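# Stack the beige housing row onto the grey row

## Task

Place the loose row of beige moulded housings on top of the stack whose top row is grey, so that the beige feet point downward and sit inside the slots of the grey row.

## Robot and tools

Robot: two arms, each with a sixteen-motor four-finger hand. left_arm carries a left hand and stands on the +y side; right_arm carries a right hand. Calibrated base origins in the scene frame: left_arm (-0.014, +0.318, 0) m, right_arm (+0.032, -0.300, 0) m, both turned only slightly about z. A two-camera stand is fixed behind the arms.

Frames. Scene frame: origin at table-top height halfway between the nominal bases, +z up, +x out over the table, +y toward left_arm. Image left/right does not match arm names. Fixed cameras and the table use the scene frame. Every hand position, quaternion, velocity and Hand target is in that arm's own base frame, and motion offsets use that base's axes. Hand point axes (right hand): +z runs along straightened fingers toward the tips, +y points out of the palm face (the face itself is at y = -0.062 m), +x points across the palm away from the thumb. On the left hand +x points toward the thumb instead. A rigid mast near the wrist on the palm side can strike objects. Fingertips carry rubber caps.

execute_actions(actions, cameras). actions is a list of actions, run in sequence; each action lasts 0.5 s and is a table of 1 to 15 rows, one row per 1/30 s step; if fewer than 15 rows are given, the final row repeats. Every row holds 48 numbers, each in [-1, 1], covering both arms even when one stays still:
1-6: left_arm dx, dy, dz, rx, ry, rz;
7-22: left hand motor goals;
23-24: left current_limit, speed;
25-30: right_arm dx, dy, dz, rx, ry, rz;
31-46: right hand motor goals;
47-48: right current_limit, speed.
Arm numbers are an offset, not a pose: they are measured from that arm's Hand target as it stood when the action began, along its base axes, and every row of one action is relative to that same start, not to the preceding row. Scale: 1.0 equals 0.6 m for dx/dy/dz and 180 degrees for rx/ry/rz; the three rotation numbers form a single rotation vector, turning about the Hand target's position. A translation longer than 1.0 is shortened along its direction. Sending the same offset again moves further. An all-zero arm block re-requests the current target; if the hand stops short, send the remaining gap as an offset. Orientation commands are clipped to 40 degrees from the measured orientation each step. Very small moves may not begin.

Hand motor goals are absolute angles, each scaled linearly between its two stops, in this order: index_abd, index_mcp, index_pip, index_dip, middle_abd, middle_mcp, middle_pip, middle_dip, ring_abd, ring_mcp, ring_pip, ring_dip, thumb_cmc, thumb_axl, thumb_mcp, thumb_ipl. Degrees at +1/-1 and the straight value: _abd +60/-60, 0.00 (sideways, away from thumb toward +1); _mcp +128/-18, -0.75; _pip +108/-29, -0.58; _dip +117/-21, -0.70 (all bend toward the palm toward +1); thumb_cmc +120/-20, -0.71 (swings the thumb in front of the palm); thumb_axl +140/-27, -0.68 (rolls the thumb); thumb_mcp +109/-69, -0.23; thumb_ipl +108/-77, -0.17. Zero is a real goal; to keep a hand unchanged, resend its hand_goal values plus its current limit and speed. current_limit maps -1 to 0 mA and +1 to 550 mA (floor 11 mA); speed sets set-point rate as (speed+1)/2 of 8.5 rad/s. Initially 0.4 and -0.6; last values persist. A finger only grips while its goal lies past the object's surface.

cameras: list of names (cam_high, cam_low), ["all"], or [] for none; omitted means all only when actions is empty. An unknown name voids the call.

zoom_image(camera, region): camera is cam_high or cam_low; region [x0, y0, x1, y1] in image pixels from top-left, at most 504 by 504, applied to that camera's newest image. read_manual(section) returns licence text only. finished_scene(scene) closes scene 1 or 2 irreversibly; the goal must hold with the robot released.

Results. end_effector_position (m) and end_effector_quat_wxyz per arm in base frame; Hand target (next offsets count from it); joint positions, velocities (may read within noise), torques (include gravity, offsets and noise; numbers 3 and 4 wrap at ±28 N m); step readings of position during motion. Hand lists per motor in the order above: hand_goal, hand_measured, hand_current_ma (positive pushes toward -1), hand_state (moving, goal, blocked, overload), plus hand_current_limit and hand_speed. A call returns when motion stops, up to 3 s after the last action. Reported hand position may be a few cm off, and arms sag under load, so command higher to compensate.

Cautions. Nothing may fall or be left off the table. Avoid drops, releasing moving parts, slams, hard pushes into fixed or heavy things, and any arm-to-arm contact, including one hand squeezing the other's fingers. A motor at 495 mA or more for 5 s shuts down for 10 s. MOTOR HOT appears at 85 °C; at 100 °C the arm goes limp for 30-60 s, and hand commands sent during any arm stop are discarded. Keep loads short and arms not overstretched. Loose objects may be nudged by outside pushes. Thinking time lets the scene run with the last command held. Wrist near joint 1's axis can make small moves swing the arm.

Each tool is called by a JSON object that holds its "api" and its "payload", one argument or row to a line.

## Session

{"api": "execute_actions", "payload": {
  "actions": []
}}

{"api": "zoom_image", "payload": {
  "camera": "cam_high",
  "region": [230, 40, 480, 290]
}}

Scene clock: 0.00 s.
left_arm: end_effector_position=(+0.6475, -0.1165, +0.2037) hand_goal=(+0.000, -0.754, -0.576, -0.696, +0.000, -0.754, -0.576, -0.696, +0.000, -0.754, -0.576, -0.696, -0.714, -0.678, -0.226, -0.168) hand_measured=(+0.000, -0.754, -0.576, -0.696, +0.000, -0.754, -0.576, -0.696, +0.000, -0.754, -0.576, -0.696, -0.714, -0.678, -0.226, -0.168) hand_current_ma=(+0, +0, +0, +0, +0, +0, +0, +0, +0, +0, +0, +0, +0, +0, +0, +0) hand_state=(goal, goal, goal, goal, goal, goal, goal, goal, goal, goal, goal, goal, goal, goal, goal, goal) hand_current_limit=0.40 hand_speed=-0.60 end_effector_quat_wxyz=(-0.491, +0.830, -0.249, +0.084) | right_arm: end_effector_position=(+0.5487, +0.1503, +0.2539) hand_goal=(+0.000, -0.754, -0.576, -0.696, +0.000, -0.754, -0.576, -0.696, +0.000, -0.754, -0.576, -0.696, -0.714, -0.678, -0.226, -0.168) hand_measured=(+0.000, -0.754, -0.576, -0.696, +0.000, -0.754, -0.576, -0.696, +0.000, -0.754, -0.576, -0.696, -0.714, -0.678, -0.226, -0.168) hand_current_ma=(+0, +0, +0, +0, +0, +0, +0, +0, +0, +0, +0, +0, +0, +0, +0, +0) hand_state=(goal, goal, goal, goal, goal, goal, goal, goal, goal, goal, goal, goal, goal, goal, goal, goal) hand_current_limit=0.40 hand_speed=-0.60 end_effector_quat_wxyz=(+0.389, +0.591, +0.684, -0.176)
Joint positions: left_arm=[-0.336 1.956 1.912 -1.314 -1.03 1.938] | right_arm=[0.576 1.689 1.433 -1.485 0.869 0.51]
Joint velocities: within noise
Joint torques (N m): no reading
Heat: left arm: hottest elbow 53 °C; right arm: hottest elbow 49 °C.
Hand target: left_arm +0.6540, -0.1187, +0.2193; -0.491, +0.832, -0.240, +0.100 | right_arm +0.5535, +0.1534, +0.2634; +0.392, +0.596, +0.682, -0.166

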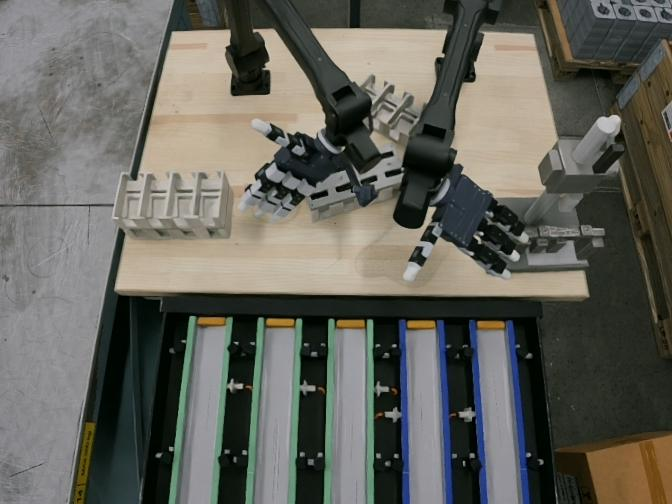

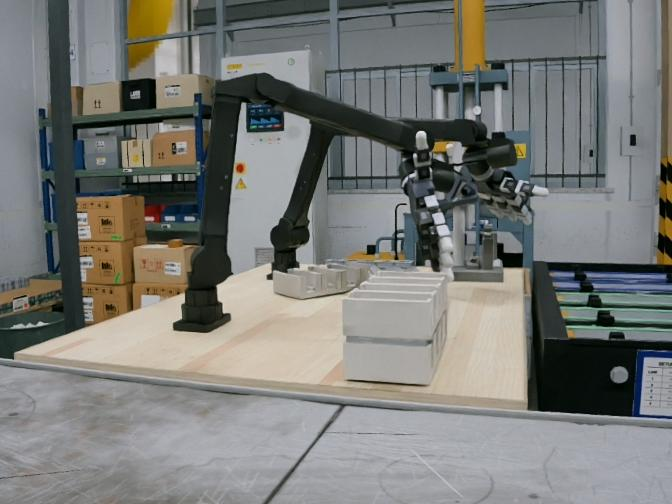

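Scaled by 2.016.

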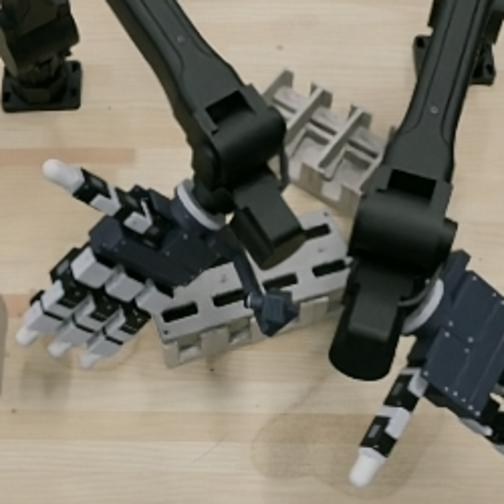

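{"api": "execute_actions", "payload": {
  "actions": [
    [[-0.06,0.02,0.14,-0.1385,0.0262,0.0575, 0,-1,-0.56,-0.6,0,-1,-0.56,-0.6,0,-1,-0.56,-0.6,-0.714,-0.678,-0.226,-0.168,0.3,-0.7, -0.06,-0.02,0.12,0.0472,0.0565,0.1164, 0,-1,-0.56,-0.6,0,-1,-0.56,-0.6,0,-1,-0.56,-0.6,-0.714,-0.678,-0.226,-0.168,0.3,-0.7]],
    [[-0.13,0.01,0.12,-0.1385,0.0262,0.0575, 0,-1,-0.56,-0.6,0,-1,-0.56,-0.6,0,-1,-0.56,-0.6,-0.714,-0.678,-0.226,-0.168,0.3,-0.7, -0.12,-0.02,0.08,0.0472,0.0565,0.1164, 0,-1,-0.56,-0.6,0,-1,-0.56,-0.6,0,-1,-0.56,-0.6,-0.714,-0.678,-0.226,-0.168,0.3,-0.7]],
    [[-0.13,0.01,0.02,-0.1385,0.0262,0.0575, 0,-1,-0.56,-0.6,0,-1,-0.56,-0.6,0,-1,-0.56,-0.6,-0.714,-0.678,-0.226,-0.168,0.3,-0.7, -0.12,-0.02,0.02,0.0472,0.0565,0.1164, 0,-1,-0.56,-0.6,0,-1,-0.56,-0.6,0,-1,-0.56,-0.6,-0.714,-0.678,-0.226,-0.168,0.3,-0.7]],
    [[-0.13,0.04,0,0,0,0, 0,-1,-0.56,-0.6,0,-1,-0.56,-0.6,0,-1,-0.56,-0.6,-0.714,-0.678,-0.226,-0.168,0.3,-0.7, -0.12,-0.05,0,0.0472,0.0565,0.1164, 0,-1,-0.56,-0.6,0,-1,-0.56,-0.6,0,-1,-0.56,-0.6,-0.714,-0.678,-0.226,-0.168,0.3,-0.7]],
    [[-0.13,0.06,-0.02,0,0,0, 0,-1,-0.56,-0.6,0,-1,-0.56,-0.6,0,-1,-0.56,-0.6,-0.714,-0.678,-0.226,-0.168,0.3,-0.7, -0.1,-0.06,-0.03,0,0,0, 0,-1,-0.56,-0.6,0,-1,-0.56,-0.6,0,-1,-0.56,-0.6,-0.714,-0.678,-0.226,-0.168,0.3,-0.7]]
  ],
  "cameras": ["all"]
}}

{"api": "zoom_image", "payload": {
  "camera": "cam_high",
  "region": [270, 50, 450, 230]
}}

Scene clock: 19.50 s.
left_arm: end_effector_position=(+0.3084, -0.0366, +0.3762) hand_goal=(+0.000, -1.000, -0.560, -0.600, +0.000, -1.000, -0.560, -0.600, +0.000, -1.000, -0.560, -0.600, -0.714, -0.678, -0.226, -0.168) hand_measured=(+0.000, -0.996, -0.560, -0.602, +0.000, -0.996, -0.560, -0.602, +0.000, -0.996, -0.560, -0.602, -0.716, -0.678, -0.222, -0.168) hand_current_ma=(+0, +2, +0, -1, +0, +2, +0, -2, +0, +3, +0, -2, -1, +0, +3, +0) hand_state=(goal, goal, goal, goal, goal, goal, goal, goal, goal, goal, goal, goal, goal, goal, goal, goal) hand_current_limit=0.30 hand_speed=-0.70 end_effector_quat_wxyz=(+0.122, +0.984, +0.040, +0.120) | right_arm: end_effector_position=(+0.2441, +0.0546, +0.3821) hand_goal=(+0.000, -1.000, -0.560, -0.600, +0.000, -1.000, -0.560, -0.600, +0.000, -1.000, -0.560, -0.600, -0.714, -0.678, -0.226, -0.168) hand_measured=(+0.002, -0.998, -0.562, -0.602, +0.002, -0.998, -0.562, -0.602, +0.002, -0.996, -0.562, -0.602, -0.716, -0.678, -0.222, -0.168) hand_current_ma=(+1, +3, -1, -3, +1, +3, -1, -3, +1, +4, -1, -2, -2, +1, +6, +0) hand_state=(goal, goal, goal, goal, goal, goal, goal, goal, goal, goal, goal, goal, goal, goal, goal, goal) hand_current_limit=0.30 hand_speed=-0.70 end_effector_quat_wxyz=(+0.163, +0.009, +0.980, +0.111)
Joint positions: left_arm=[0.336 0.996 1.263 -1.673 0.304 1.801] | right_arm=[-0.362 0.8 1.172 -1.704 -0.319 -1.875]
Joint torques (N m): left_arm=[0.5 -5.48 8.03 0.18 0.66 0.14] | right_arm=[-2.67 -2.37 9.44 0.54 -0.27 -0.14]
Heat: left arm: hottest elbow 58 °C; right arm: hottest elbow 54 °C.
Hand target: left_arm +0.3059, -0.0347, +0.3754; +0.130, +0.991, +0.030, +0.003 | right_arm +0.2415, +0.0513, +0.3774; -0.008, -0.002, +0.991, +0.136
Off the commanded pose: left_arm 0.003 m, 14 deg | right_arm 0.006 m, 20 deg.
joint sent to its limit (left arm) — joint 4 (wrist pitch), lower limit. The joint targets are off in orientation, not in position.
joint sent to its limit (right arm) — joint 4 (wrist pitch), lower limit. The joint targets are off in orientation, not in position.
Step readings (end_effector_position of left_arm | right_arm):
0: (+0.6475, -0.1165, +0.2037) | (+0.5487, +0.1503, +0.2539)
1: (+0.6472, -0.1175, +0.2031) | (+0.5486, +0.1505, +0.2538)
2: (+0.6432, -0.1234, +0.1997) | (+0.5475, +0.1519, +0.2524)
4: (+0.6268, -0.1370, +0.1962) | (+0.5407, +0.1546, +0.2541)
8: (+0.6031, -0.1287, +0.2210) | (+0.5221, +0.1506, +0.3043)
15: (+0.6084, -0.0938, +0.2886) | (+0.5057, +0.1333, +0.3677)
16: (+0.6084, -0.0950, +0.2927) | (+0.5066, +0.1345, +0.3658)
17: (+0.6052, -0.1038, +0.2965) | (+0.5054, +0.1387, +0.3595)
19: (+0.5932, -0.1239, +0.3034) | (+0.4942, +0.1469, +0.3464)
23: (+0.5631, -0.1265, +0.3322) | (+0.4636, +0.1410, +0.3603)
30: (+0.5412, -0.0969, +0.3889) | (+0.4385, +0.1236, +0.3930)
31: (+0.5394, -0.0975, +0.3917) | (+0.4379, +0.1254, +0.3909)
32: (+0.5338, -0.1045, +0.3943) | (+0.4346, +0.1297, +0.3877)
34: (+0.5146, -0.1180, +0.3927) | (+0.4209, +0.1372, +0.3822)
38: (+0.4808, -0.1124, +0.3793) | (+0.3946, +0.1244, +0.3890)
45: (+0.4684, -0.0939, +0.3814) | (+0.3718, +0.1150, +0.3904)
46: (+0.4673, -0.0944, +0.3819) | (+0.3706, +0.1163, +0.3889)
47: (+0.4634, -0.0945, +0.3809) | (+0.3675, +0.1190, +0.3899)
49: (+0.4482, -0.0935, +0.3744) | (+0.3571, +0.1183, +0.3936)
53: (+0.4124, -0.0823, +0.3702) | (+0.3334, +0.0951, +0.3989)
60: (+0.3880, -0.0735, +0.3934) | (+0.3104, +0.0881, +0.4044)
61: (+0.3866, -0.0735, +0.3939) | (+0.3088, +0.0882, +0.4032)
62: (+0.3828, -0.0725, +0.3919) | (+0.3062, +0.0873, +0.4010)
64: (+0.3696, -0.0671, +0.3816) | (+0.2954, +0.0807, +0.3901)
68: (+0.3375, -0.0470, +0.3647) | (+0.2701, +0.0645, +0.3764)
75: (+0.3132, -0.0374, +0.3785) | (+0.2484, +0.0558, +0.3846)

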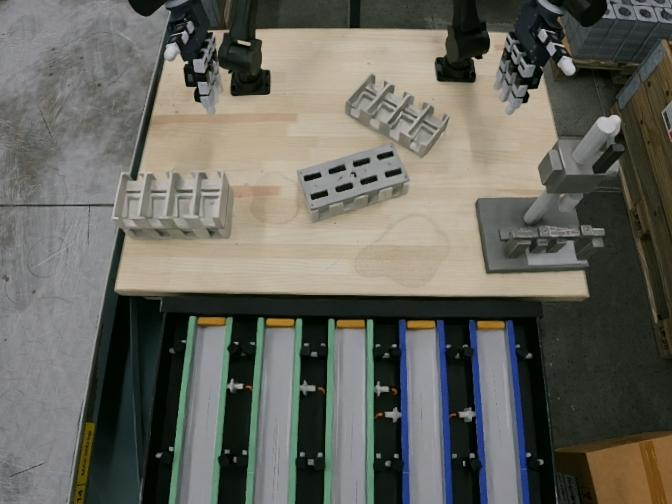

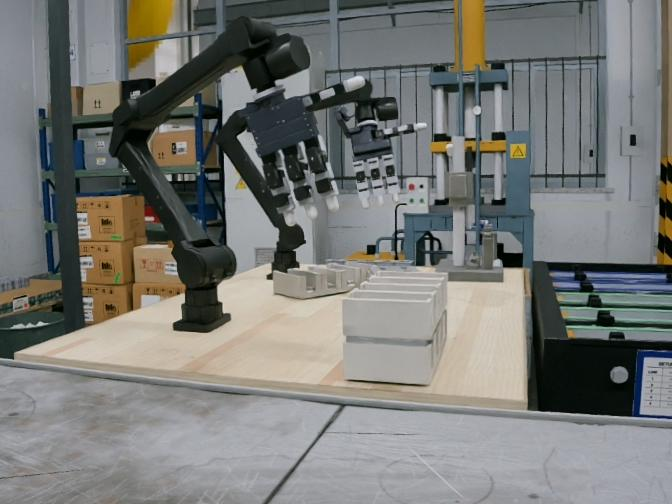

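Scaled by 2.800.

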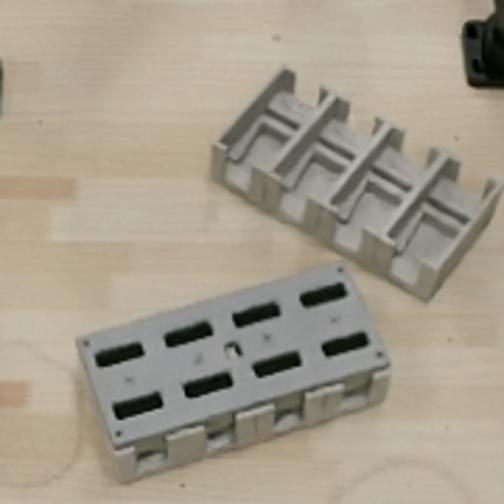

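{"api": "execute_actions", "payload": {
  "actions": [
    [[0,-0.05,0,0,0,-0.108, 0,-1,-0.56,-0.6,0,-1,-0.56,-0.6,0,-1,-0.56,-0.6,-0.714,-0.678,-0.226,-0.168,0.3,-0.7, -0.1,0.117,-0.033,0,0,-0.07, 0,-1,-0.56,-0.6,0,-1,-0.56,-0.6,0,-1,-0.56,-0.6,-0.714,-0.678,-0.226,-0.168,0.3,-0.7]],
    [[-0.017,-0.05,-0.05,0,0,-0.108, 0,-1,-0.56,-0.6,0,-1,-0.56,-0.6,0,-1,-0.56,-0.6,-0.714,-0.678,-0.226,-0.168,0.3,-0.7, -0.067,0.125,-0.05,0,0,-0.07, 0,-1,-0.56,-0.6,0,-1,-0.56,-0.6,0,-1,-0.56,-0.6,-0.714,-0.678,-0.226,-0.168,0.3,-0.7]],
    [[-0.02,-0.05,-0.083,0,0,0, 0,-1,-0.56,-0.6,0,-1,-0.56,-0.6,0,-1,-0.56,-0.6,-0.714,-0.678,-0.226,-0.168,0.3,-0.7, -0.045,0.129,-0.092,0,0,-0.071, 0,-1,-0.56,-0.6,0,-1,-0.56,-0.6,0,-1,-0.56,-0.6,-0.714,-0.678,-0.226,-0.168,0.3,-0.7]],
    [[0,-0.032,-0.1,0,0,0, 0,-1,-0.56,-0.6,0,-1,-0.56,-0.6,0,-1,-0.56,-0.6,-0.714,-0.678,-0.226,-0.168,0.3,-0.7, 0,0.115,-0.067,0,0,0, 0,-1,-0.56,-0.6,0,-1,-0.56,-0.6,0,-1,-0.56,-0.6,-0.714,-0.678,-0.226,-0.168,0.3,-0.7]]
  ],
  "cameras": ["all"]
}}

{"api": "zoom_image", "payload": {
  "camera": "cam_high",
  "region": [310, 40, 490, 190]
}}

Scene clock: 90.33 s.
left_arm: end_effector_position=(+0.2824, -0.1418, +0.2345) hand_goal=(+0.000, -1.000, -0.560, -0.600, +0.000, -1.000, -0.560, -0.600, +0.000, -1.000, -0.560, -0.600, -0.714, -0.678, -0.226, -0.168) hand_measured=(+0.000, -0.998, -0.560, -0.602, +0.000, -0.998, -0.560, -0.602, +0.000, -0.998, -0.560, -0.602, -0.716, -0.678, -0.222, -0.168) hand_current_ma=(+0, +1, +0, -1, +0, +1, +0, -2, +0, +2, +0, -2, -2, +0, +3, +0) hand_state=(goal, goal, goal, goal, goal, goal, goal, goal, goal, goal, goal, goal, goal, goal, goal, goal) hand_current_limit=0.30 hand_speed=-0.70 end_effector_quat_wxyz=(+0.115, +0.952, -0.279, -0.049) | right_arm: end_effector_position=(+0.1158, +0.3303, +0.2159) hand_goal=(+0.000, -1.000, -0.560, -0.600, +0.000, -1.000, -0.560, -0.600, +0.000, -1.000, -0.560, -0.600, -0.714, -0.678, -0.226, -0.168) hand_measured=(+0.002, -1.000, -0.562, -0.602, +0.002, -1.000, -0.562, -0.602, +0.002, -1.000, -0.562, -0.602, -0.718, -0.678, -0.222, -0.168) hand_current_ma=(+1, +0, -1, -3, +1, +0, -1, -3, +1, +0, -1, -2, -5, +1, +6, +0) hand_state=(goal, goal, goal, goal, goal, goal, goal, goal, goal, goal, goal, goal, goal, goal, goal, goal) hand_current_limit=0.30 hand_speed=-0.70 end_effector_quat_wxyz=(+0.040, +0.318, +0.941, +0.112)
Joint positions: left_arm=[-0.079 1.255 1.108 -1.569 0.204 2.078] | right_arm=[1.482 0.938 0.835 -1.268 0.13 0.55]
Joint torques (N m): left_arm=[-1.32 -9.52 7.98 0.2 0.57 0.17] | right_arm=[-1.32 -4.84 14 1.07 0.3 0.07]
Heat: left arm: hottest elbow 57 °C; right arm: hottest elbow 56 °C.
Hand target: left_arm +0.2837, -0.1439, +0.2354; +0.124, +0.944, -0.302, -0.041 | right_arm +0.1144, +0.3428, +0.2322; +0.037, +0.320, +0.937, +0.131
Off the commanded pose: left_arm 0.003 m, 3 deg | right_arm 0.021 m, 2 deg.
joint sent to its limit (left arm) — joint 6 (wrist roll), upper limit. The joint targets still meet the commanded pose.
Step readings (end_effector_position of left_arm | right_arm):
0: (+0.3083, -0.0366, +0.3762) | (+0.2440, +0.0546, +0.3821)
1: (+0.3082, -0.0366, +0.3761) | (+0.2438, +0.0547, +0.3816)
2: (+0.3072, -0.0377, +0.3756) | (+0.2427, +0.0559, +0.3796)
4: (+0.3048, -0.0432, +0.3730) | (+0.2314, +0.0681, +0.3681)
8: (+0.3032, -0.0591, +0.3627) | (+0.1925, +0.0998, +0.3540)
15: (+0.3033, -0.0638, +0.3535) | (+0.1733, +0.1194, +0.3623)
16: (+0.3028, -0.0638, +0.3532) | (+0.1741, +0.1210, +0.3616)
17: (+0.3012, -0.0639, +0.3507) | (+0.1737, +0.1250, +0.3606)
19: (+0.2973, -0.0688, +0.3447) | (+0.1623, +0.1425, +0.3521)
23: (+0.2906, -0.0910, +0.3369) | (+0.1323, +0.1714, +0.3319)
30: (+0.2903, -0.0948, +0.3302) | (+0.1283, +0.1924, +0.3112)
31: (+0.2903, -0.0948, +0.3300) | (+0.1288, +0.1942, +0.3078)
32: (+0.2900, -0.0957, +0.3295) | (+0.1272, +0.1993, +0.3074)
34: (+0.2889, -0.1016, +0.3269) | (+0.1168, +0.2196, +0.3075)
38: (+0.2841, -0.1190, +0.3108) | (+0.0981, +0.2499, +0.2884)
45: (+0.2864, -0.1234, +0.2941) | (+0.1031, +0.2705, +0.2717)
46: (+0.2862, -0.1234, +0.2939) | (+0.1038, +0.2713, +0.2702)
47: (+0.2859, -0.1244, +0.2918) | (+0.1033, +0.2749, +0.2687)
49: (+0.2844, -0.1277, +0.2821) | (+0.1018, +0.2911, +0.2652)
53: (+0.2775, -0.1374, +0.2513) | (+0.1006, +0.3235, +0.2413)
60: (+0.2818, -0.1417, +0.2345) | (+0.1115, +0.3345, +0.2157)

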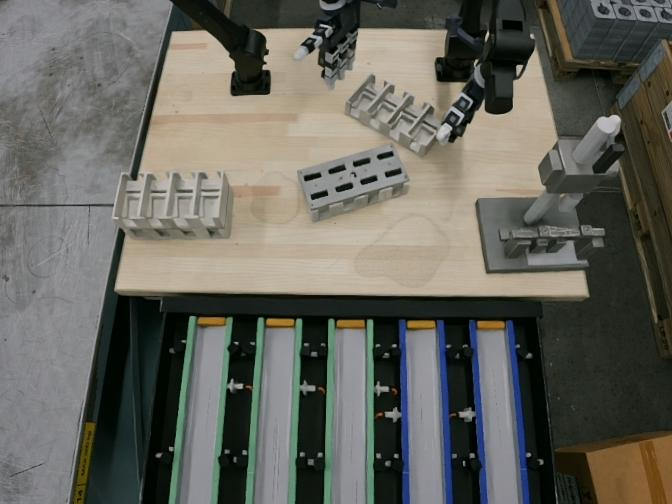

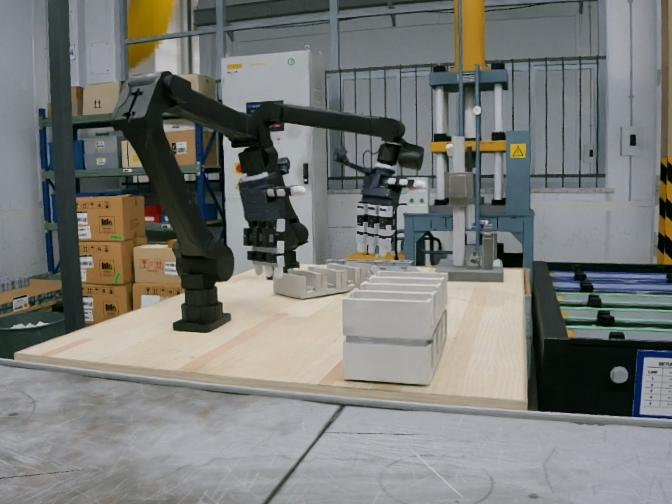

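Scaled by 2.800.

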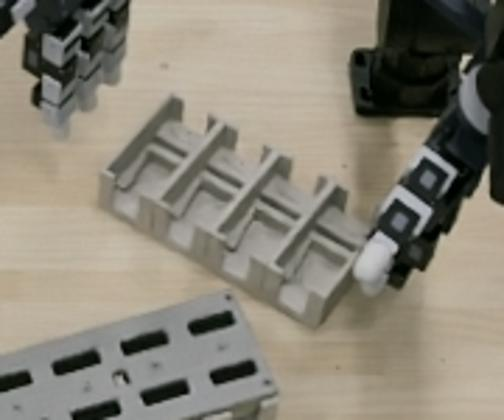

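{"api": "execute_actions", "payload": {
  "actions": [
    [[0,-0.04,-0.06,0,0,0, 0,-1,-0.56,-0.6,0,-1,-0.56,-0.6,0,-1,-0.56,-0.6,-0.714,-0.678,-0.226,-0.168,0.3,-0.7, 0,0,-0.06,0,0,0, 0,-1,-0.56,-0.6,0,-1,-0.56,-0.6,0,-1,-0.56,-0.6,-0.714,-0.678,-0.226,-0.168,0.3,-0.7]],
    [[0,0,-0.045,0,0,0, 0,-1,-0.56,-0.6,0,-1,-0.56,-0.6,0,-1,-0.56,-0.6,-0.714,-0.678,-0.226,-0.168,0.3,-0.7, 0,0,-0.04,0,0,0, 0,-1,-0.56,-0.6,0,-1,-0.56,-0.6,0,-1,-0.56,-0.6,-0.714,-0.678,-0.226,-0.168,0.3,-0.7]]
  ],
  "cameras": ["all"]
}}

{"api": "zoom_image", "payload": {
  "camera": "cam_high",
  "region": [310, 40, 490, 190]
}}

{"api": "zoom_image", "payload": {
  "camera": "cam_low",
  "region": [230, 220, 400, 320]
}}

Scene clock: 102.10 s.
left_arm: end_effector_position=(+0.2822, -0.1652, +0.1755) hand_goal=(+0.000, -1.000, -0.560, -0.600, +0.000, -1.000, -0.560, -0.600, +0.000, -1.000, -0.560, -0.600, -0.714, -0.678, -0.226, -0.168) hand_measured=(+0.000, -0.998, -0.560, -0.602, +0.000, -0.998, -0.560, -0.602, +0.000, -0.998, -0.560, -0.602, -0.716, -0.678, -0.222, -0.168) hand_current_ma=(+0, +1, +0, -1, +0, +1, +0, -2, +0, +2, +0, -2, -2, +0, +3, +0) hand_state=(goal, goal, goal, goal, goal, goal, goal, goal, goal, goal, goal, goal, goal, goal, goal, goal) hand_current_limit=0.30 hand_speed=-0.70 end_effector_quat_wxyz=(+0.123, +0.944, -0.303, -0.041) | right_arm: end_effector_position=(+0.1173, +0.3420, +0.1766) hand_goal=(+0.000, -1.000, -0.560, -0.600, +0.000, -1.000, -0.560, -0.600, +0.000, -1.000, -0.560, -0.600, -0.714, -0.678, -0.226, -0.168) hand_measured=(+0.002, -1.000, -0.562, -0.602, +0.002, -1.000, -0.562, -0.602, +0.002, -1.000, -0.562, -0.602, -0.718, -0.678, -0.222, -0.168) hand_current_ma=(+1, +0, -1, -3, +1, +0, -1, -3, +1, +0, -1, -2, -5, +1, +6, +0) hand_state=(goal, goal, goal, goal, goal, goal, goal, goal, goal, goal, goal, goal, goal, goal, goal, goal) hand_current_limit=0.30 hand_speed=-0.70 end_effector_quat_wxyz=(+0.037, +0.320, +0.937, +0.131)
Joint positions: left_arm=[-0.143 1.304 0.988 -1.378 0.229 2.063] | right_arm=[1.484 0.972 0.738 -1.097 0.134 0.556]
Joint torques (N m): left_arm=[-0.44 -8.7 7.27 0.42 0.52 -0.05] | right_arm=[-1.08 -4.66 9.77 1.18 0.32 0.12]
Heat: left arm: hottest elbow 57 °C; right arm: hottest elbow 58 °C.
Hand target: left_arm +0.2837, -0.1680, +0.1726; +0.124, +0.944, -0.302, -0.041 | right_arm +0.1144, +0.3429, +0.1722; +0.037, +0.321, +0.937, +0.131
Off the commanded pose: left_arm 0.004 m, 0 deg | right_arm 0.005 m, 0 deg.
Step readings (end_effector_position of left_arm | right_arm):
0: (+0.2824, -0.1418, +0.2345) | (+0.1158, +0.3302, +0.2159)
1: (+0.2826, -0.1421, +0.2345) | (+0.1158, +0.3304, +0.2160)
2: (+0.2834, -0.1435, +0.2332) | (+0.1160, +0.3317, +0.2167)
4: (+0.2839, -0.1487, +0.2272) | (+0.1167, +0.3375, +0.2183)
8: (+0.2791, -0.1606, +0.2110) | (+0.1169, +0.3421, +0.2111)
15: (+0.2810, -0.1649, +0.2020) | (+0.1171, +0.3411, +0.2005)
16: (+0.2814, -0.1649, +0.2019) | (+0.1171, +0.3414, +0.2006)
17: (+0.2821, -0.1651, +0.2008) | (+0.1172, +0.3421, +0.2002)
19: (+0.2833, -0.1653, +0.1952) | (+0.1174, +0.3437, +0.1965)
23: (+0.2809, -0.1650, +0.1820) | (+0.1171, +0.3408, +0.1822)
30: (+0.2819, -0.1651, +0.1755) | (+0.1172, +0.3415, +0.1763)

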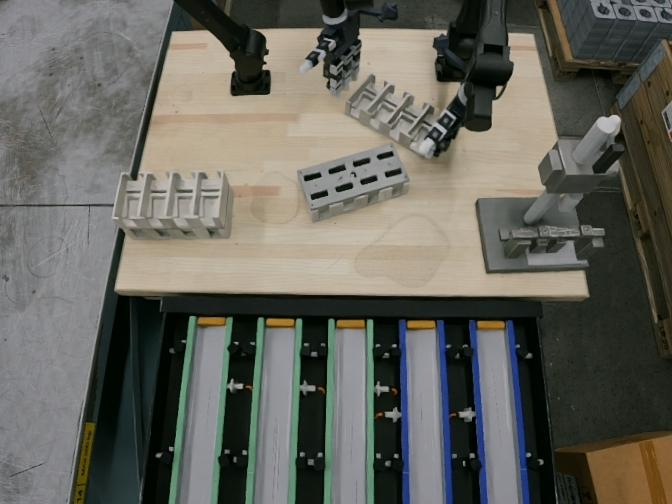

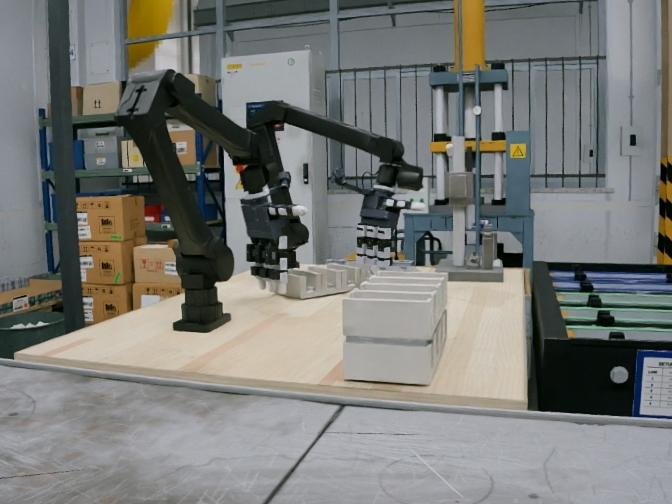

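Scaled by 2.800.

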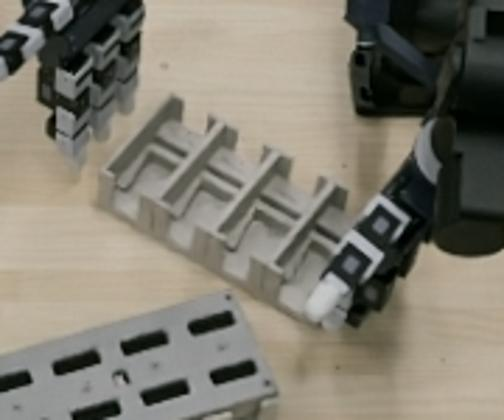

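Scaled by 2.965.

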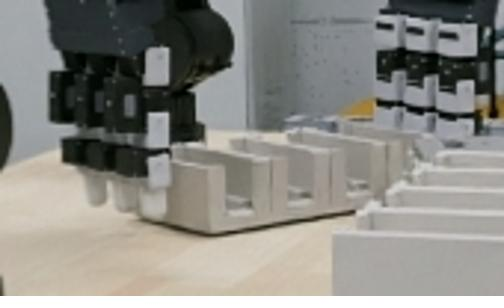

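{"api": "execute_actions", "payload": {
  "actions": [
    [[-0.0213,-0.0298,0.005,0,0,0, 0,-1,-0.5,-0.6,0,-1,-0.5,-0.6,0,-1,-0.5,-0.6,-0.714,-0.678,-0.226,-0.168,0.3,-0.7, 0.0225,0.029,0.01,0,0,0, 0,-1,-0.5,-0.6,0,-1,-0.5,-0.6,0,-1,-0.5,-0.6,-0.714,-0.678,-0.226,-0.168,0.3,-0.7]],
    [[-0.0175,-0.0245,0.015,0,0,0, 0,-1,-0.42,-0.6,0,-1,-0.42,-0.6,0,-1,-0.42,-0.6,-0.714,-0.678,-0.226,-0.168,0.3,-0.7, 0.018,0.024,0.015,0,0,0, 0,-1,-0.42,-0.6,0,-1,-0.42,-0.6,0,-1,-0.42,-0.6,-0.714,-0.678,-0.226,-0.168,0.3,-0.7]]
  ],
  "cameras": ["all"]
}}

{"api": "zoom_image", "payload": {
  "camera": "cam_high",
  "region": [310, 40, 490, 190]
}}

{"api": "zoom_image", "payload": {
  "camera": "cam_low",
  "region": [230, 220, 400, 320]
}}

Scene clock: 112.30 s.
left_arm: end_effector_position=(+0.2714, -0.1874, +0.1742) hand_goal=(+0.000, -1.000, -0.420, -0.600, +0.000, -1.000, -0.420, -0.600, +0.000, -1.000, -0.420, -0.600, -0.714, -0.678, -0.226, -0.168) hand_measured=(+0.000, -1.000, -0.450, -0.614, +0.000, -1.000, -0.460, -0.616, +0.000, -1.000, -0.470, -0.620, -0.716, -0.678, -0.222, -0.168) hand_current_ma=(+0, +0, -57, -19, +0, +0, -84, -24, +0, +0, -114, -30, -2, +0, +3, +0) hand_state=(goal, goal, blocked, goal, goal, goal, blocked, goal, goal, goal, blocked, goal, goal, goal, goal, goal) hand_current_limit=0.30 hand_speed=-0.70 end_effector_quat_wxyz=(+0.105, +0.948, -0.297, -0.043) | right_arm: end_effector_position=(+0.1271, +0.3462, +0.1542) hand_goal=(+0.000, -1.000, -0.420, -0.600, +0.000, -1.000, -0.420, -0.600, +0.000, -1.000, -0.420, -0.600, -0.714, -0.678, -0.226, -0.168) hand_measured=(+0.002, -1.000, -0.442, -0.608, +0.000, -1.000, -0.432, -0.606, +0.002, -1.000, -0.424, -0.602, -0.718, -0.678, -0.222, -0.168) hand_current_ma=(+1, +0, -50, -13, +1, +0, -23, -8, +1, +0, -6, -2, -4, +1, +6, +0) hand_state=(goal, goal, blocked, goal, goal, goal, goal, goal, goal, goal, goal, goal, goal, goal, goal, goal) hand_current_limit=0.30 hand_speed=-0.70 end_effector_quat_wxyz=(+0.038, +0.320, +0.942, +0.094)
Joint positions: left_arm=[-0.229 1.276 0.972 -1.369 0.203 1.96] | right_arm=[1.441 1.051 0.75 -1.1 0.112 0.516]
Joint torques (N m): left_arm=[-2.02 -10.75 7.12 -0.72 1.94 -0.11] | right_arm=[-3.49 -5.3 17.05 1.03 0.54 -0.21]
Heat: left arm: hottest elbow 58 °C; right arm: hottest elbow 59 °C.
Hand target: left_arm +0.2604, -0.2005, +0.1844; +0.124, +0.944, -0.302, -0.041 | right_arm +0.1386, +0.3747, +0.1872; +0.037, +0.320, +0.937, +0.131
Off the commanded pose: left_arm 0.020 m, 2 deg | right_arm 0.045 m, 4 deg.
Step readings (end_effector_position of left_arm | right_arm):
0: (+0.2823, -0.1652, +0.1755) | (+0.1173, +0.3420, +0.1766)
1: (+0.2823, -0.1652, +0.1754) | (+0.1173, +0.3420, +0.1766)
2: (+0.2820, -0.1662, +0.1754) | (+0.1173, +0.3422, +0.1761)
4: (+0.2819, -0.1679, +0.1742) | (+0.1178, +0.3433, +0.1735)
8: (+0.2782, -0.1754, +0.1740) | (+0.1213, +0.3447, +0.1632)
15: (+0.2756, -0.1799, +0.1742) | (+0.1233, +0.3449, +0.1600)
16: (+0.2757, -0.1800, +0.1742) | (+0.1232, +0.3449, +0.1600)
17: (+0.2759, -0.1802, +0.1741) | (+0.1237, +0.3448, +0.1598)
19: (+0.2745, -0.1823, +0.1737) | (+0.1251, +0.3452, +0.1589)
23: (+0.2711, -0.1863, +0.1741) | (+0.1271, +0.3456, +0.1549)
30: (+0.2714, -0.1871, +0.1743) | (+0.1272, +0.3462, +0.1543)

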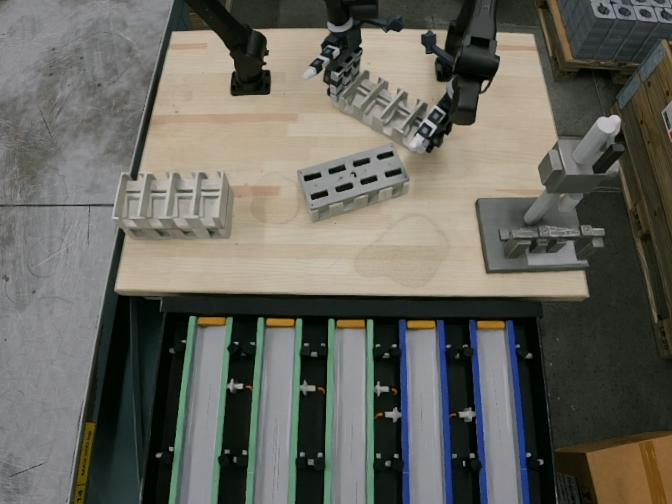

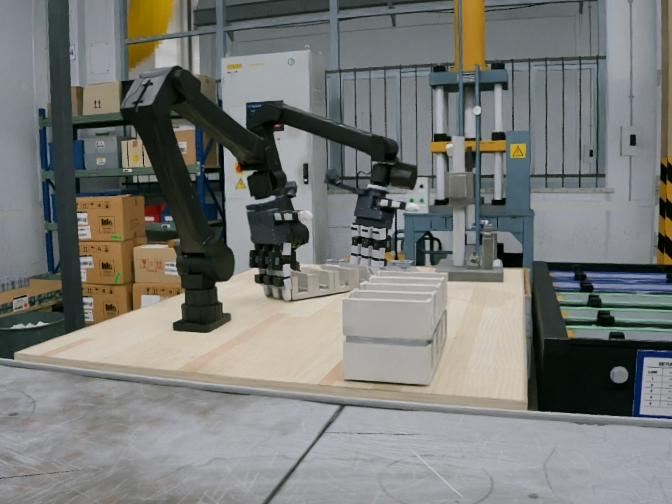

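Scaled by 2.800.

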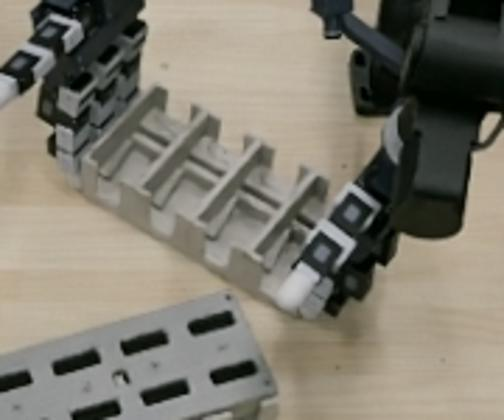

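Scaled by 2.965.

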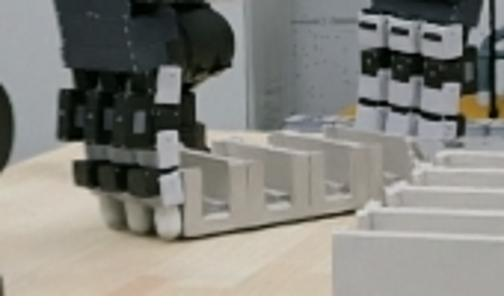

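{"api": "execute_actions", "payload": {
  "actions": [
    [[0,0,0,0,0,0, 0,-1,-0.4,-0.6,0,-1,-0.4,-0.6,0,-1,-0.4,-0.6,-0.714,-0.678,-0.226,-0.168,0.35,-0.7, 0.004,0.006,0.03,0,0,0, 0,-1,-0.37,-0.6,0,-1,-0.37,-0.6,0,-1,-0.37,-0.6,-0.714,-0.678,-0.226,-0.168,0.35,-0.7]],
    [[0.012,-0.019,0,0,0,0.0572, 0,-1,-0.4,-0.6,0,-1,-0.4,-0.6,0,-1,-0.4,-0.6,-0.714,-0.678,-0.226,-0.168,0.35,-0.7, 0.039,-0.042,0,0,0,0.0572, 0,-1,-0.37,-0.6,0,-1,-0.37,-0.6,0,-1,-0.37,-0.6,-0.714,-0.678,-0.226,-0.168,0.35,-0.7]],
    [[0.009,-0.022,0,0,0,0.0572, 0,-1,-0.4,-0.6,0,-1,-0.4,-0.6,0,-1,-0.4,-0.6,-0.714,-0.678,-0.226,-0.168,0.35,-0.7, 0.039,-0.037,0,0,0,0.0572, 0,-1,-0.37,-0.6,0,-1,-0.37,-0.6,0,-1,-0.37,-0.6,-0.714,-0.678,-0.226,-0.168,0.35,-0.7]]
  ],
  "cameras": ["all"]
}}

{"api": "zoom_image", "payload": {
  "camera": "cam_high",
  "region": [310, 40, 490, 190]
}}

Scene clock: 134.90 s.
left_arm: end_effector_position=(+0.2809, -0.2064, +0.1746) hand_goal=(+0.000, -1.000, -0.400, -0.600, +0.000, -1.000, -0.400, -0.600, +0.000, -1.000, -0.400, -0.600, -0.714, -0.678, -0.226, -0.168) hand_measured=(-0.006, -1.000, -0.426, -0.616, -0.004, -1.000, -0.446, -0.624, -0.004, -1.000, -0.464, -0.630, -0.716, -0.678, -0.222, -0.168) hand_current_ma=(-5, +0, -47, -21, -3, +0, -100, -41, -3, +0, -165, -57, -2, +0, +3, +0) hand_state=(goal, goal, blocked, goal, goal, goal, blocked, blocked, goal, goal, blocked, blocked, goal, goal, goal, goal) hand_current_limit=0.35 hand_speed=-0.70 end_effector_quat_wxyz=(+0.100, +0.987, -0.124, -0.021) | right_arm: end_effector_position=(+0.1792, +0.3076, +0.1734) hand_goal=(+0.000, -1.000, -0.370, -0.600, +0.000, -1.000, -0.370, -0.600, +0.000, -1.000, -0.370, -0.600, -0.714, -0.678, -0.226, -0.168) hand_measured=(-0.004, -1.000, -0.420, -0.622, -0.002, -1.000, -0.406, -0.626, +0.000, -1.000, -0.404, -0.618, -0.716, -0.678, -0.222, -0.168) hand_current_ma=(-4, +0, -141, -45, -2, +0, -92, -58, +0, +0, -81, -36, -3, +1, +6, +0) hand_state=(goal, goal, blocked, blocked, goal, goal, blocked, blocked, goal, goal, blocked, goal, goal, goal, goal, goal) hand_current_limit=0.35 hand_speed=-0.70 end_effector_quat_wxyz=(+0.004, +0.162, +0.983, +0.082)
Joint positions: left_arm=[-0.289 1.17 0.894 -1.304 0.204 1.533] | right_arm=[1.032 0.947 0.754 -1.221 -0.052 -0.208]
Joint torques (N m): left_arm=[-3.25 -8.23 7.41 0.39 2.53 -0.18] | right_arm=[-3.14 -5.71 14.06 2.63 -0.82 -0.22]
Heat: left arm: hottest elbow 56 °C; right arm: hottest elbow 70 °C.
Hand target: left_arm +0.2730, -0.2251, +0.1844; +0.129, +0.983, -0.128, -0.018 | right_arm +0.1878, +0.3310, +0.2054; +0.013, +0.148, +0.980, +0.136
Off the commanded pose: left_arm 0.023 m, 3 deg | right_arm 0.041 m, 6 deg.
Step readings (end_effector_position of left_arm | right_arm):
0: (+0.2714, -0.1874, +0.1742) | (+0.1272, +0.3461, +0.1542)
1: (+0.2714, -0.1874, +0.1742) | (+0.1272, +0.3462, +0.1543)
2: (+0.2715, -0.1874, +0.1742) | (+0.1268, +0.3458, +0.1542)
4: (+0.2713, -0.1881, +0.1745) | (+0.1265, +0.3441, +0.1534)
8: (+0.2706, -0.1899, +0.1751) | (+0.1272, +0.3423, +0.1540)
15: (+0.2706, -0.1901, +0.1750) | (+0.1275, +0.3423, +0.1562)
16: (+0.2707, -0.1902, +0.1751) | (+0.1275, +0.3424, +0.1563)
17: (+0.2711, -0.1906, +0.1748) | (+0.1279, +0.3427, +0.1564)
19: (+0.2718, -0.1912, +0.1747) | (+0.1337, +0.3402, +0.1590)
23: (+0.2746, -0.1924, +0.1755) | (+0.1504, +0.3299, +0.1690)
30: (+0.2767, -0.1943, +0.1753) | (+0.1551, +0.3281, +0.1721)
31: (+0.2768, -0.1943, +0.1751) | (+0.1551, +0.3283, +0.1720)
32: (+0.2777, -0.1949, +0.1748) | (+0.1556, +0.3283, +0.1720)
34: (+0.2783, -0.1966, +0.1750) | (+0.1614, +0.3244, +0.1725)
38: (+0.2786, -0.2027, +0.1760) | (+0.1769, +0.3097, +0.1731)
45: (+0.2796, -0.2061, +0.1751) | (+0.1808, +0.3067, +0.1733)

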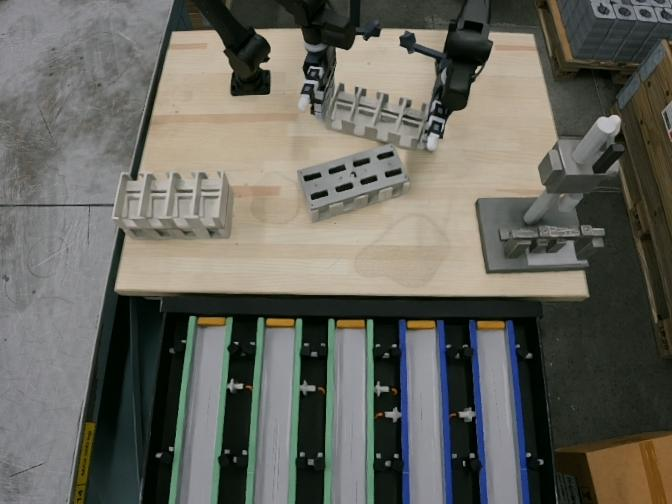

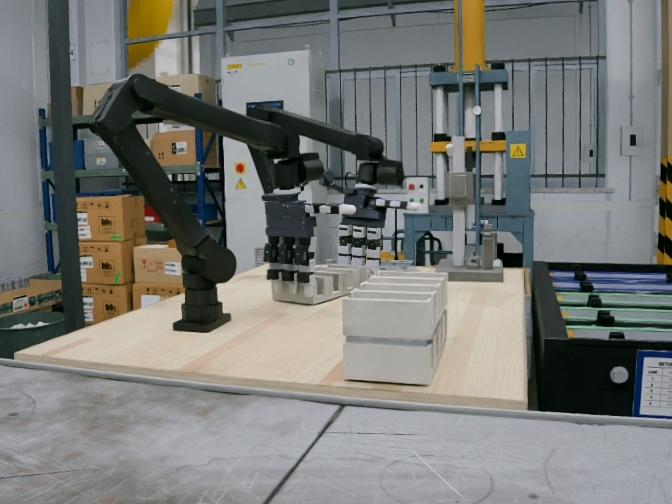

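Scaled by 2.800.

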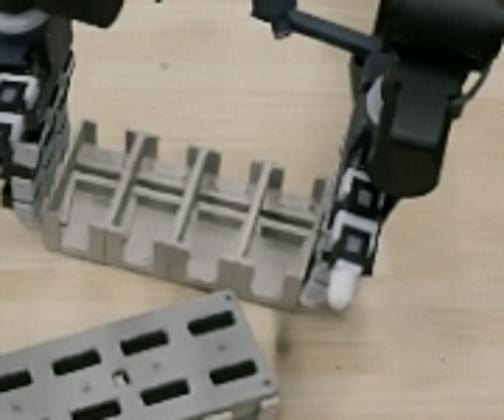

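{"api": "execute_actions", "payload": {
  "actions": [
    [[0.007,-0.026,0,0,0,0.054, 0,-1,-0.4,-0.6,0,-1,-0.4,-0.6,0,-1,-0.4,-0.6,-0.714,-0.678,-0.226,-0.168,0.35,-0.7, 0.0385,-0.0327,0,0,0,0.0572, 0,-1,-0.37,-0.6,0,-1,-0.37,-0.6,0,-1,-0.37,-0.6,-0.714,-0.678,-0.226,-0.168,0.35,-0.7]],
    [[0.005,-0.03,0,0,0,0.054, 0,-1,-0.4,-0.6,0,-1,-0.4,-0.6,0,-1,-0.4,-0.6,-0.714,-0.678,-0.226,-0.168,0.35,-0.7, 0.0375,-0.0283,0,0,0,0.0572, 0,-1,-0.37,-0.6,0,-1,-0.37,-0.6,0,-1,-0.37,-0.6,-0.714,-0.678,-0.226,-0.168,0.35,-0.7]]
  ],
  "cameras": ["all"]
}}

{"api": "zoom_image", "payload": {
  "camera": "cam_high",
  "region": [280, 50, 460, 230]
}}

Scene clock: 143.33 s.
left_arm: end_effector_position=(+0.2774, -0.2380, +0.1744) hand_goal=(+0.000, -1.000, -0.400, -0.600, +0.000, -1.000, -0.400, -0.600, +0.000, -1.000, -0.400, -0.600, -0.714, -0.678, -0.226, -0.168) hand_measured=(-0.002, -1.000, -0.414, -0.608, -0.002, -1.000, -0.446, -0.626, -0.004, -1.000, -0.478, -0.634, -0.716, -0.678, -0.222, -0.168) hand_current_ma=(-1, +0, -19, -9, -1, +0, -100, -45, -2, +0, -216, -68, -2, +0, +3, +0) hand_state=(goal, goal, goal, goal, goal, goal, blocked, blocked, goal, goal, blocked, blocked, goal, goal, goal, goal) hand_current_limit=0.35 hand_speed=-0.70 end_effector_quat_wxyz=(+0.094, +0.995, +0.041, -0.008) | right_arm: end_effector_position=(+0.2167, +0.2663, +0.1662) hand_goal=(+0.000, -1.000, -0.370, -0.600, +0.000, -1.000, -0.370, -0.600, +0.000, -1.000, -0.370, -0.600, -0.714, -0.678, -0.226, -0.168) hand_measured=(+0.000, -1.000, -0.430, -0.622, +0.002, -1.000, -0.402, -0.620, +0.002, -1.000, -0.380, -0.606, -0.716, -0.678, -0.222, -0.168) hand_current_ma=(+1, -1, -177, -49, +1, +0, -76, -44, +2, +0, -19, -10, -2, +1, +6, +0) hand_state=(goal, goal, blocked, blocked, goal, goal, blocked, blocked, goal, goal, goal, goal, goal, goal, goal, goal) hand_current_limit=0.35 hand_speed=-0.70 end_effector_quat_wxyz=(-0.034, -0.005, +0.995, +0.091)
Joint positions: left_arm=[-0.459 1.077 0.831 -1.248 0.174 1.022] | right_arm=[0.634 1.018 0.775 -1.274 -0.188 -0.942]
Joint torques (N m): left_arm=[-2.49 -6.71 8.23 2.56 2.24 -0.25] | right_arm=[-1.49 -4.37 17.48 1.09 -1.95 -0.38]
Heat: left arm: hottest elbow 56 °C; right arm: hottest elbow 68 °C.
Hand target: left_arm +0.2802, -0.2587, +0.1845; +0.130, +0.991, +0.040, +0.004 | right_arm +0.2334, +0.2943, +0.2053; -0.012, -0.030, +0.990, +0.136
Off the commanded pose: left_arm 0.023 m, 4 deg | right_arm 0.051 m, 6 deg.
Step readings (end_effector_position of left_arm | right_arm):
0: (+0.2809, -0.2064, +0.1746) | (+0.1792, +0.3077, +0.1734)
1: (+0.2809, -0.2065, +0.1747) | (+0.1792, +0.3077, +0.1734)
2: (+0.2814, -0.2069, +0.1743) | (+0.1796, +0.3071, +0.1734)
4: (+0.2812, -0.2092, +0.1744) | (+0.1850, +0.3030, +0.1737)
8: (+0.2791, -0.2171, +0.1753) | (+0.1999, +0.2892, +0.1736)
15: (+0.2795, -0.2208, +0.1748) | (+0.2017, +0.2852, +0.1738)
16: (+0.2798, -0.2209, +0.1748) | (+0.2015, +0.2851, +0.1737)
17: (+0.2803, -0.2212, +0.1745) | (+0.2015, +0.2844, +0.1736)
19: (+0.2796, -0.2244, +0.1745) | (+0.2056, +0.2800, +0.1727)
23: (+0.2765, -0.2345, +0.1753) | (+0.2165, +0.2675, +0.1671)
30: (+0.2764, -0.2382, +0.1747) | (+0.2186, +0.2659, +0.1659)

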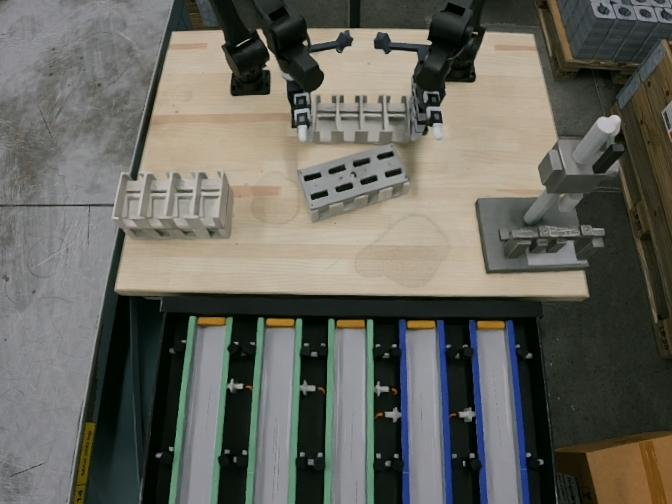

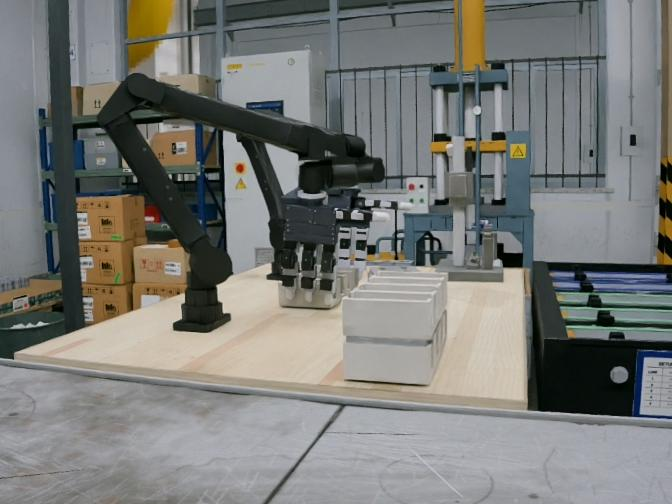

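Scaled by 2.800.

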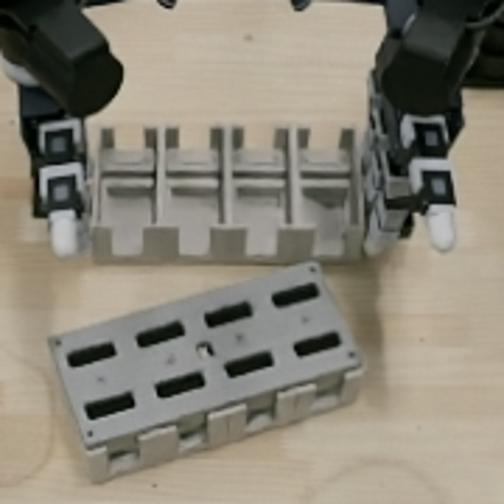

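{"api": "execute_actions", "payload": {
  "actions": [
    [[0.004,-0.0105,0.01,0,0,0.042, 0,-1,-0.4,-0.6,0,-1,-0.4,-0.6,0,-1,-0.4,-0.6,-0.714,-0.678,-0.226,-0.168,0.35,-0.7, 0.0355,-0.0063,0.01,0,0,0.047, 0,-1,-0.37,-0.6,0,-1,-0.37,-0.6,0,-1,-0.37,-0.6,-0.714,-0.678,-0.226,-0.168,0.35,-0.7]],
    [[0.0035,-0.0145,0.01,0,0,0.042, 0,-1,-0.4,-0.6,0,-1,-0.4,-0.6,0,-1,-0.4,-0.6,-0.714,-0.678,-0.226,-0.168,0.35,-0.7, 0.0333,-0.0028,0.01,0,0,0.047, 0,-1,-0.37,-0.6,0,-1,-0.37,-0.6,0,-1,-0.37,-0.6,-0.714,-0.678,-0.226,-0.168,0.35,-0.7]]
  ],
  "cameras": ["all"]
}}

{"api": "zoom_image", "payload": {
  "camera": "cam_high",
  "region": [280, 50, 460, 230]
}}

{"api": "zoom_image", "payload": {
  "camera": "cam_low",
  "region": [250, 230, 350, 320]
}}

Scene clock: 161.70 s.
left_arm: end_effector_position=(+0.2750, -0.2513, +0.1740) hand_goal=(+0.000, -1.000, -0.400, -0.600, +0.000, -1.000, -0.400, -0.600, +0.000, -1.000, -0.400, -0.600, -0.714, -0.678, -0.226, -0.168) hand_measured=(-0.004, -1.000, -0.430, -0.612, -0.002, -1.000, -0.446, -0.626, -0.002, -1.000, -0.462, -0.636, -0.716, -0.678, -0.222, -0.168) hand_current_ma=(-3, +0, -57, -17, -1, +0, -100, -45, -2, +0, -157, -70, -2, +0, +3, +0) hand_state=(goal, goal, blocked, goal, goal, goal, blocked, blocked, goal, goal, blocked, blocked, goal, goal, goal, goal) hand_current_limit=0.35 hand_speed=-0.70 end_effector_quat_wxyz=(+0.082, +0.982, +0.172, +0.000) | right_arm: end_effector_position=(+0.2591, +0.2625, +0.1735) hand_goal=(+0.000, -1.000, -0.370, -0.600, +0.000, -1.000, -0.370, -0.600, +0.000, -1.000, -0.370, -0.600, -0.714, -0.678, -0.226, -0.168) hand_measured=(-0.008, -1.000, -0.434, -0.630, -0.004, -1.000, -0.408, -0.626, +0.000, -1.000, -0.392, -0.612, -0.716, -0.678, -0.222, -0.168) hand_current_ma=(-10, +0, -194, -70, -4, +0, -98, -62, +0, +0, -49, -22, -2, +1, +6, +0) hand_state=(goal, goal, blocked, blocked, goal, goal, blocked, blocked, goal, goal, blocked, goal, goal, goal, goal, goal) hand_current_limit=0.35 hand_speed=-0.70 end_effector_quat_wxyz=(-0.063, -0.149, +0.983, +0.091)
Joint positions: left_arm=[-0.604 1.035 0.81 -1.232 0.117 0.613] | right_arm=[0.476 1.237 0.949 -1.344 -0.213 -1.403]
Joint torques (N m): left_arm=[-2.26 -6.59 9.58 3.18 1.55 -0.23] | right_arm=[-0.62 -8.23 17.68 -0.32 -2.58 -0.29]
Heat: left arm: hottest elbow 56 °C; right arm: hottest elbow 68 °C.
Hand target: left_arm +0.2847, -0.2737, +0.1964; +0.128, +0.977, +0.170, +0.021 | right_arm +0.2747, +0.2889, +0.2172; -0.032, -0.175, +0.975, +0.133
Off the commanded pose: left_arm 0.033 m, 6 deg | right_arm 0.053 m, 7 deg.
Step readings (end_effector_position of left_arm | right_arm):
0: (+0.2775, -0.2379, +0.1744) | (+0.2167, +0.2663, +0.1662)
1: (+0.2775, -0.2380, +0.1743) | (+0.2167, +0.2664, +0.1663)
2: (+0.2779, -0.2381, +0.1745) | (+0.2168, +0.2662, +0.1667)
4: (+0.2770, -0.2397, +0.1744) | (+0.2213, +0.2645, +0.1667)
8: (+0.2752, -0.2446, +0.1752) | (+0.2345, +0.2615, +0.1661)
15: (+0.2757, -0.2452, +0.1745) | (+0.2373, +0.2619, +0.1666)
16: (+0.2757, -0.2451, +0.1745) | (+0.2373, +0.2619, +0.1669)
17: (+0.2760, -0.2453, +0.1746) | (+0.2373, +0.2618, +0.1672)
19: (+0.2753, -0.2469, +0.1744) | (+0.2413, +0.2613, +0.1679)
23: (+0.2733, -0.2522, +0.1744) | (+0.2543, +0.2606, +0.1679)
30: (+0.2746, -0.2518, +0.1741) | (+0.2587, +0.2622, +0.1709)

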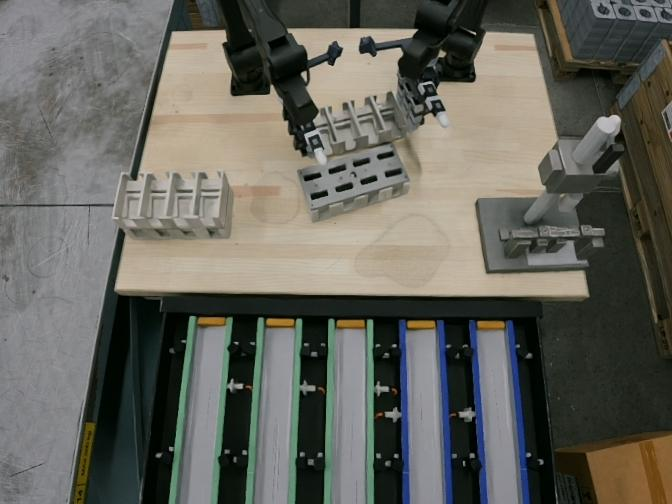

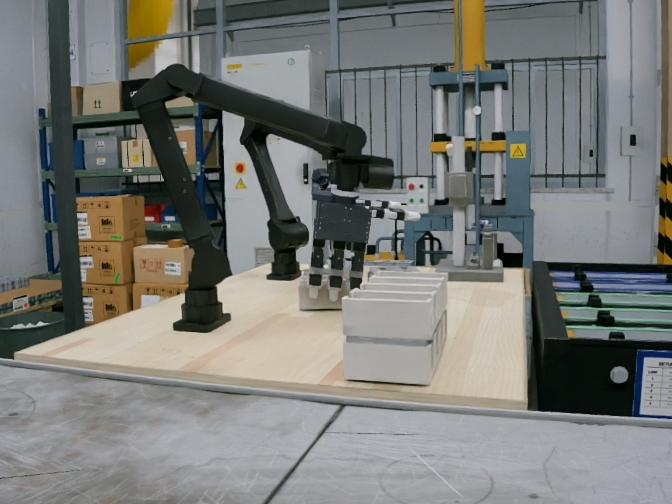

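Scaled by 2.800.

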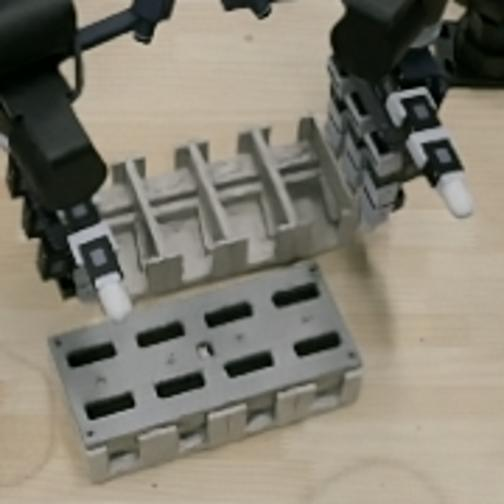

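Scaled by 5.040.

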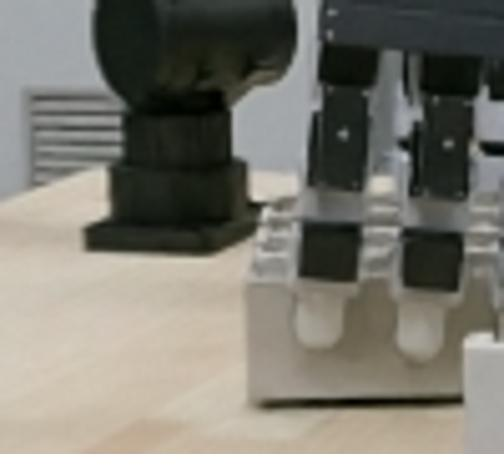

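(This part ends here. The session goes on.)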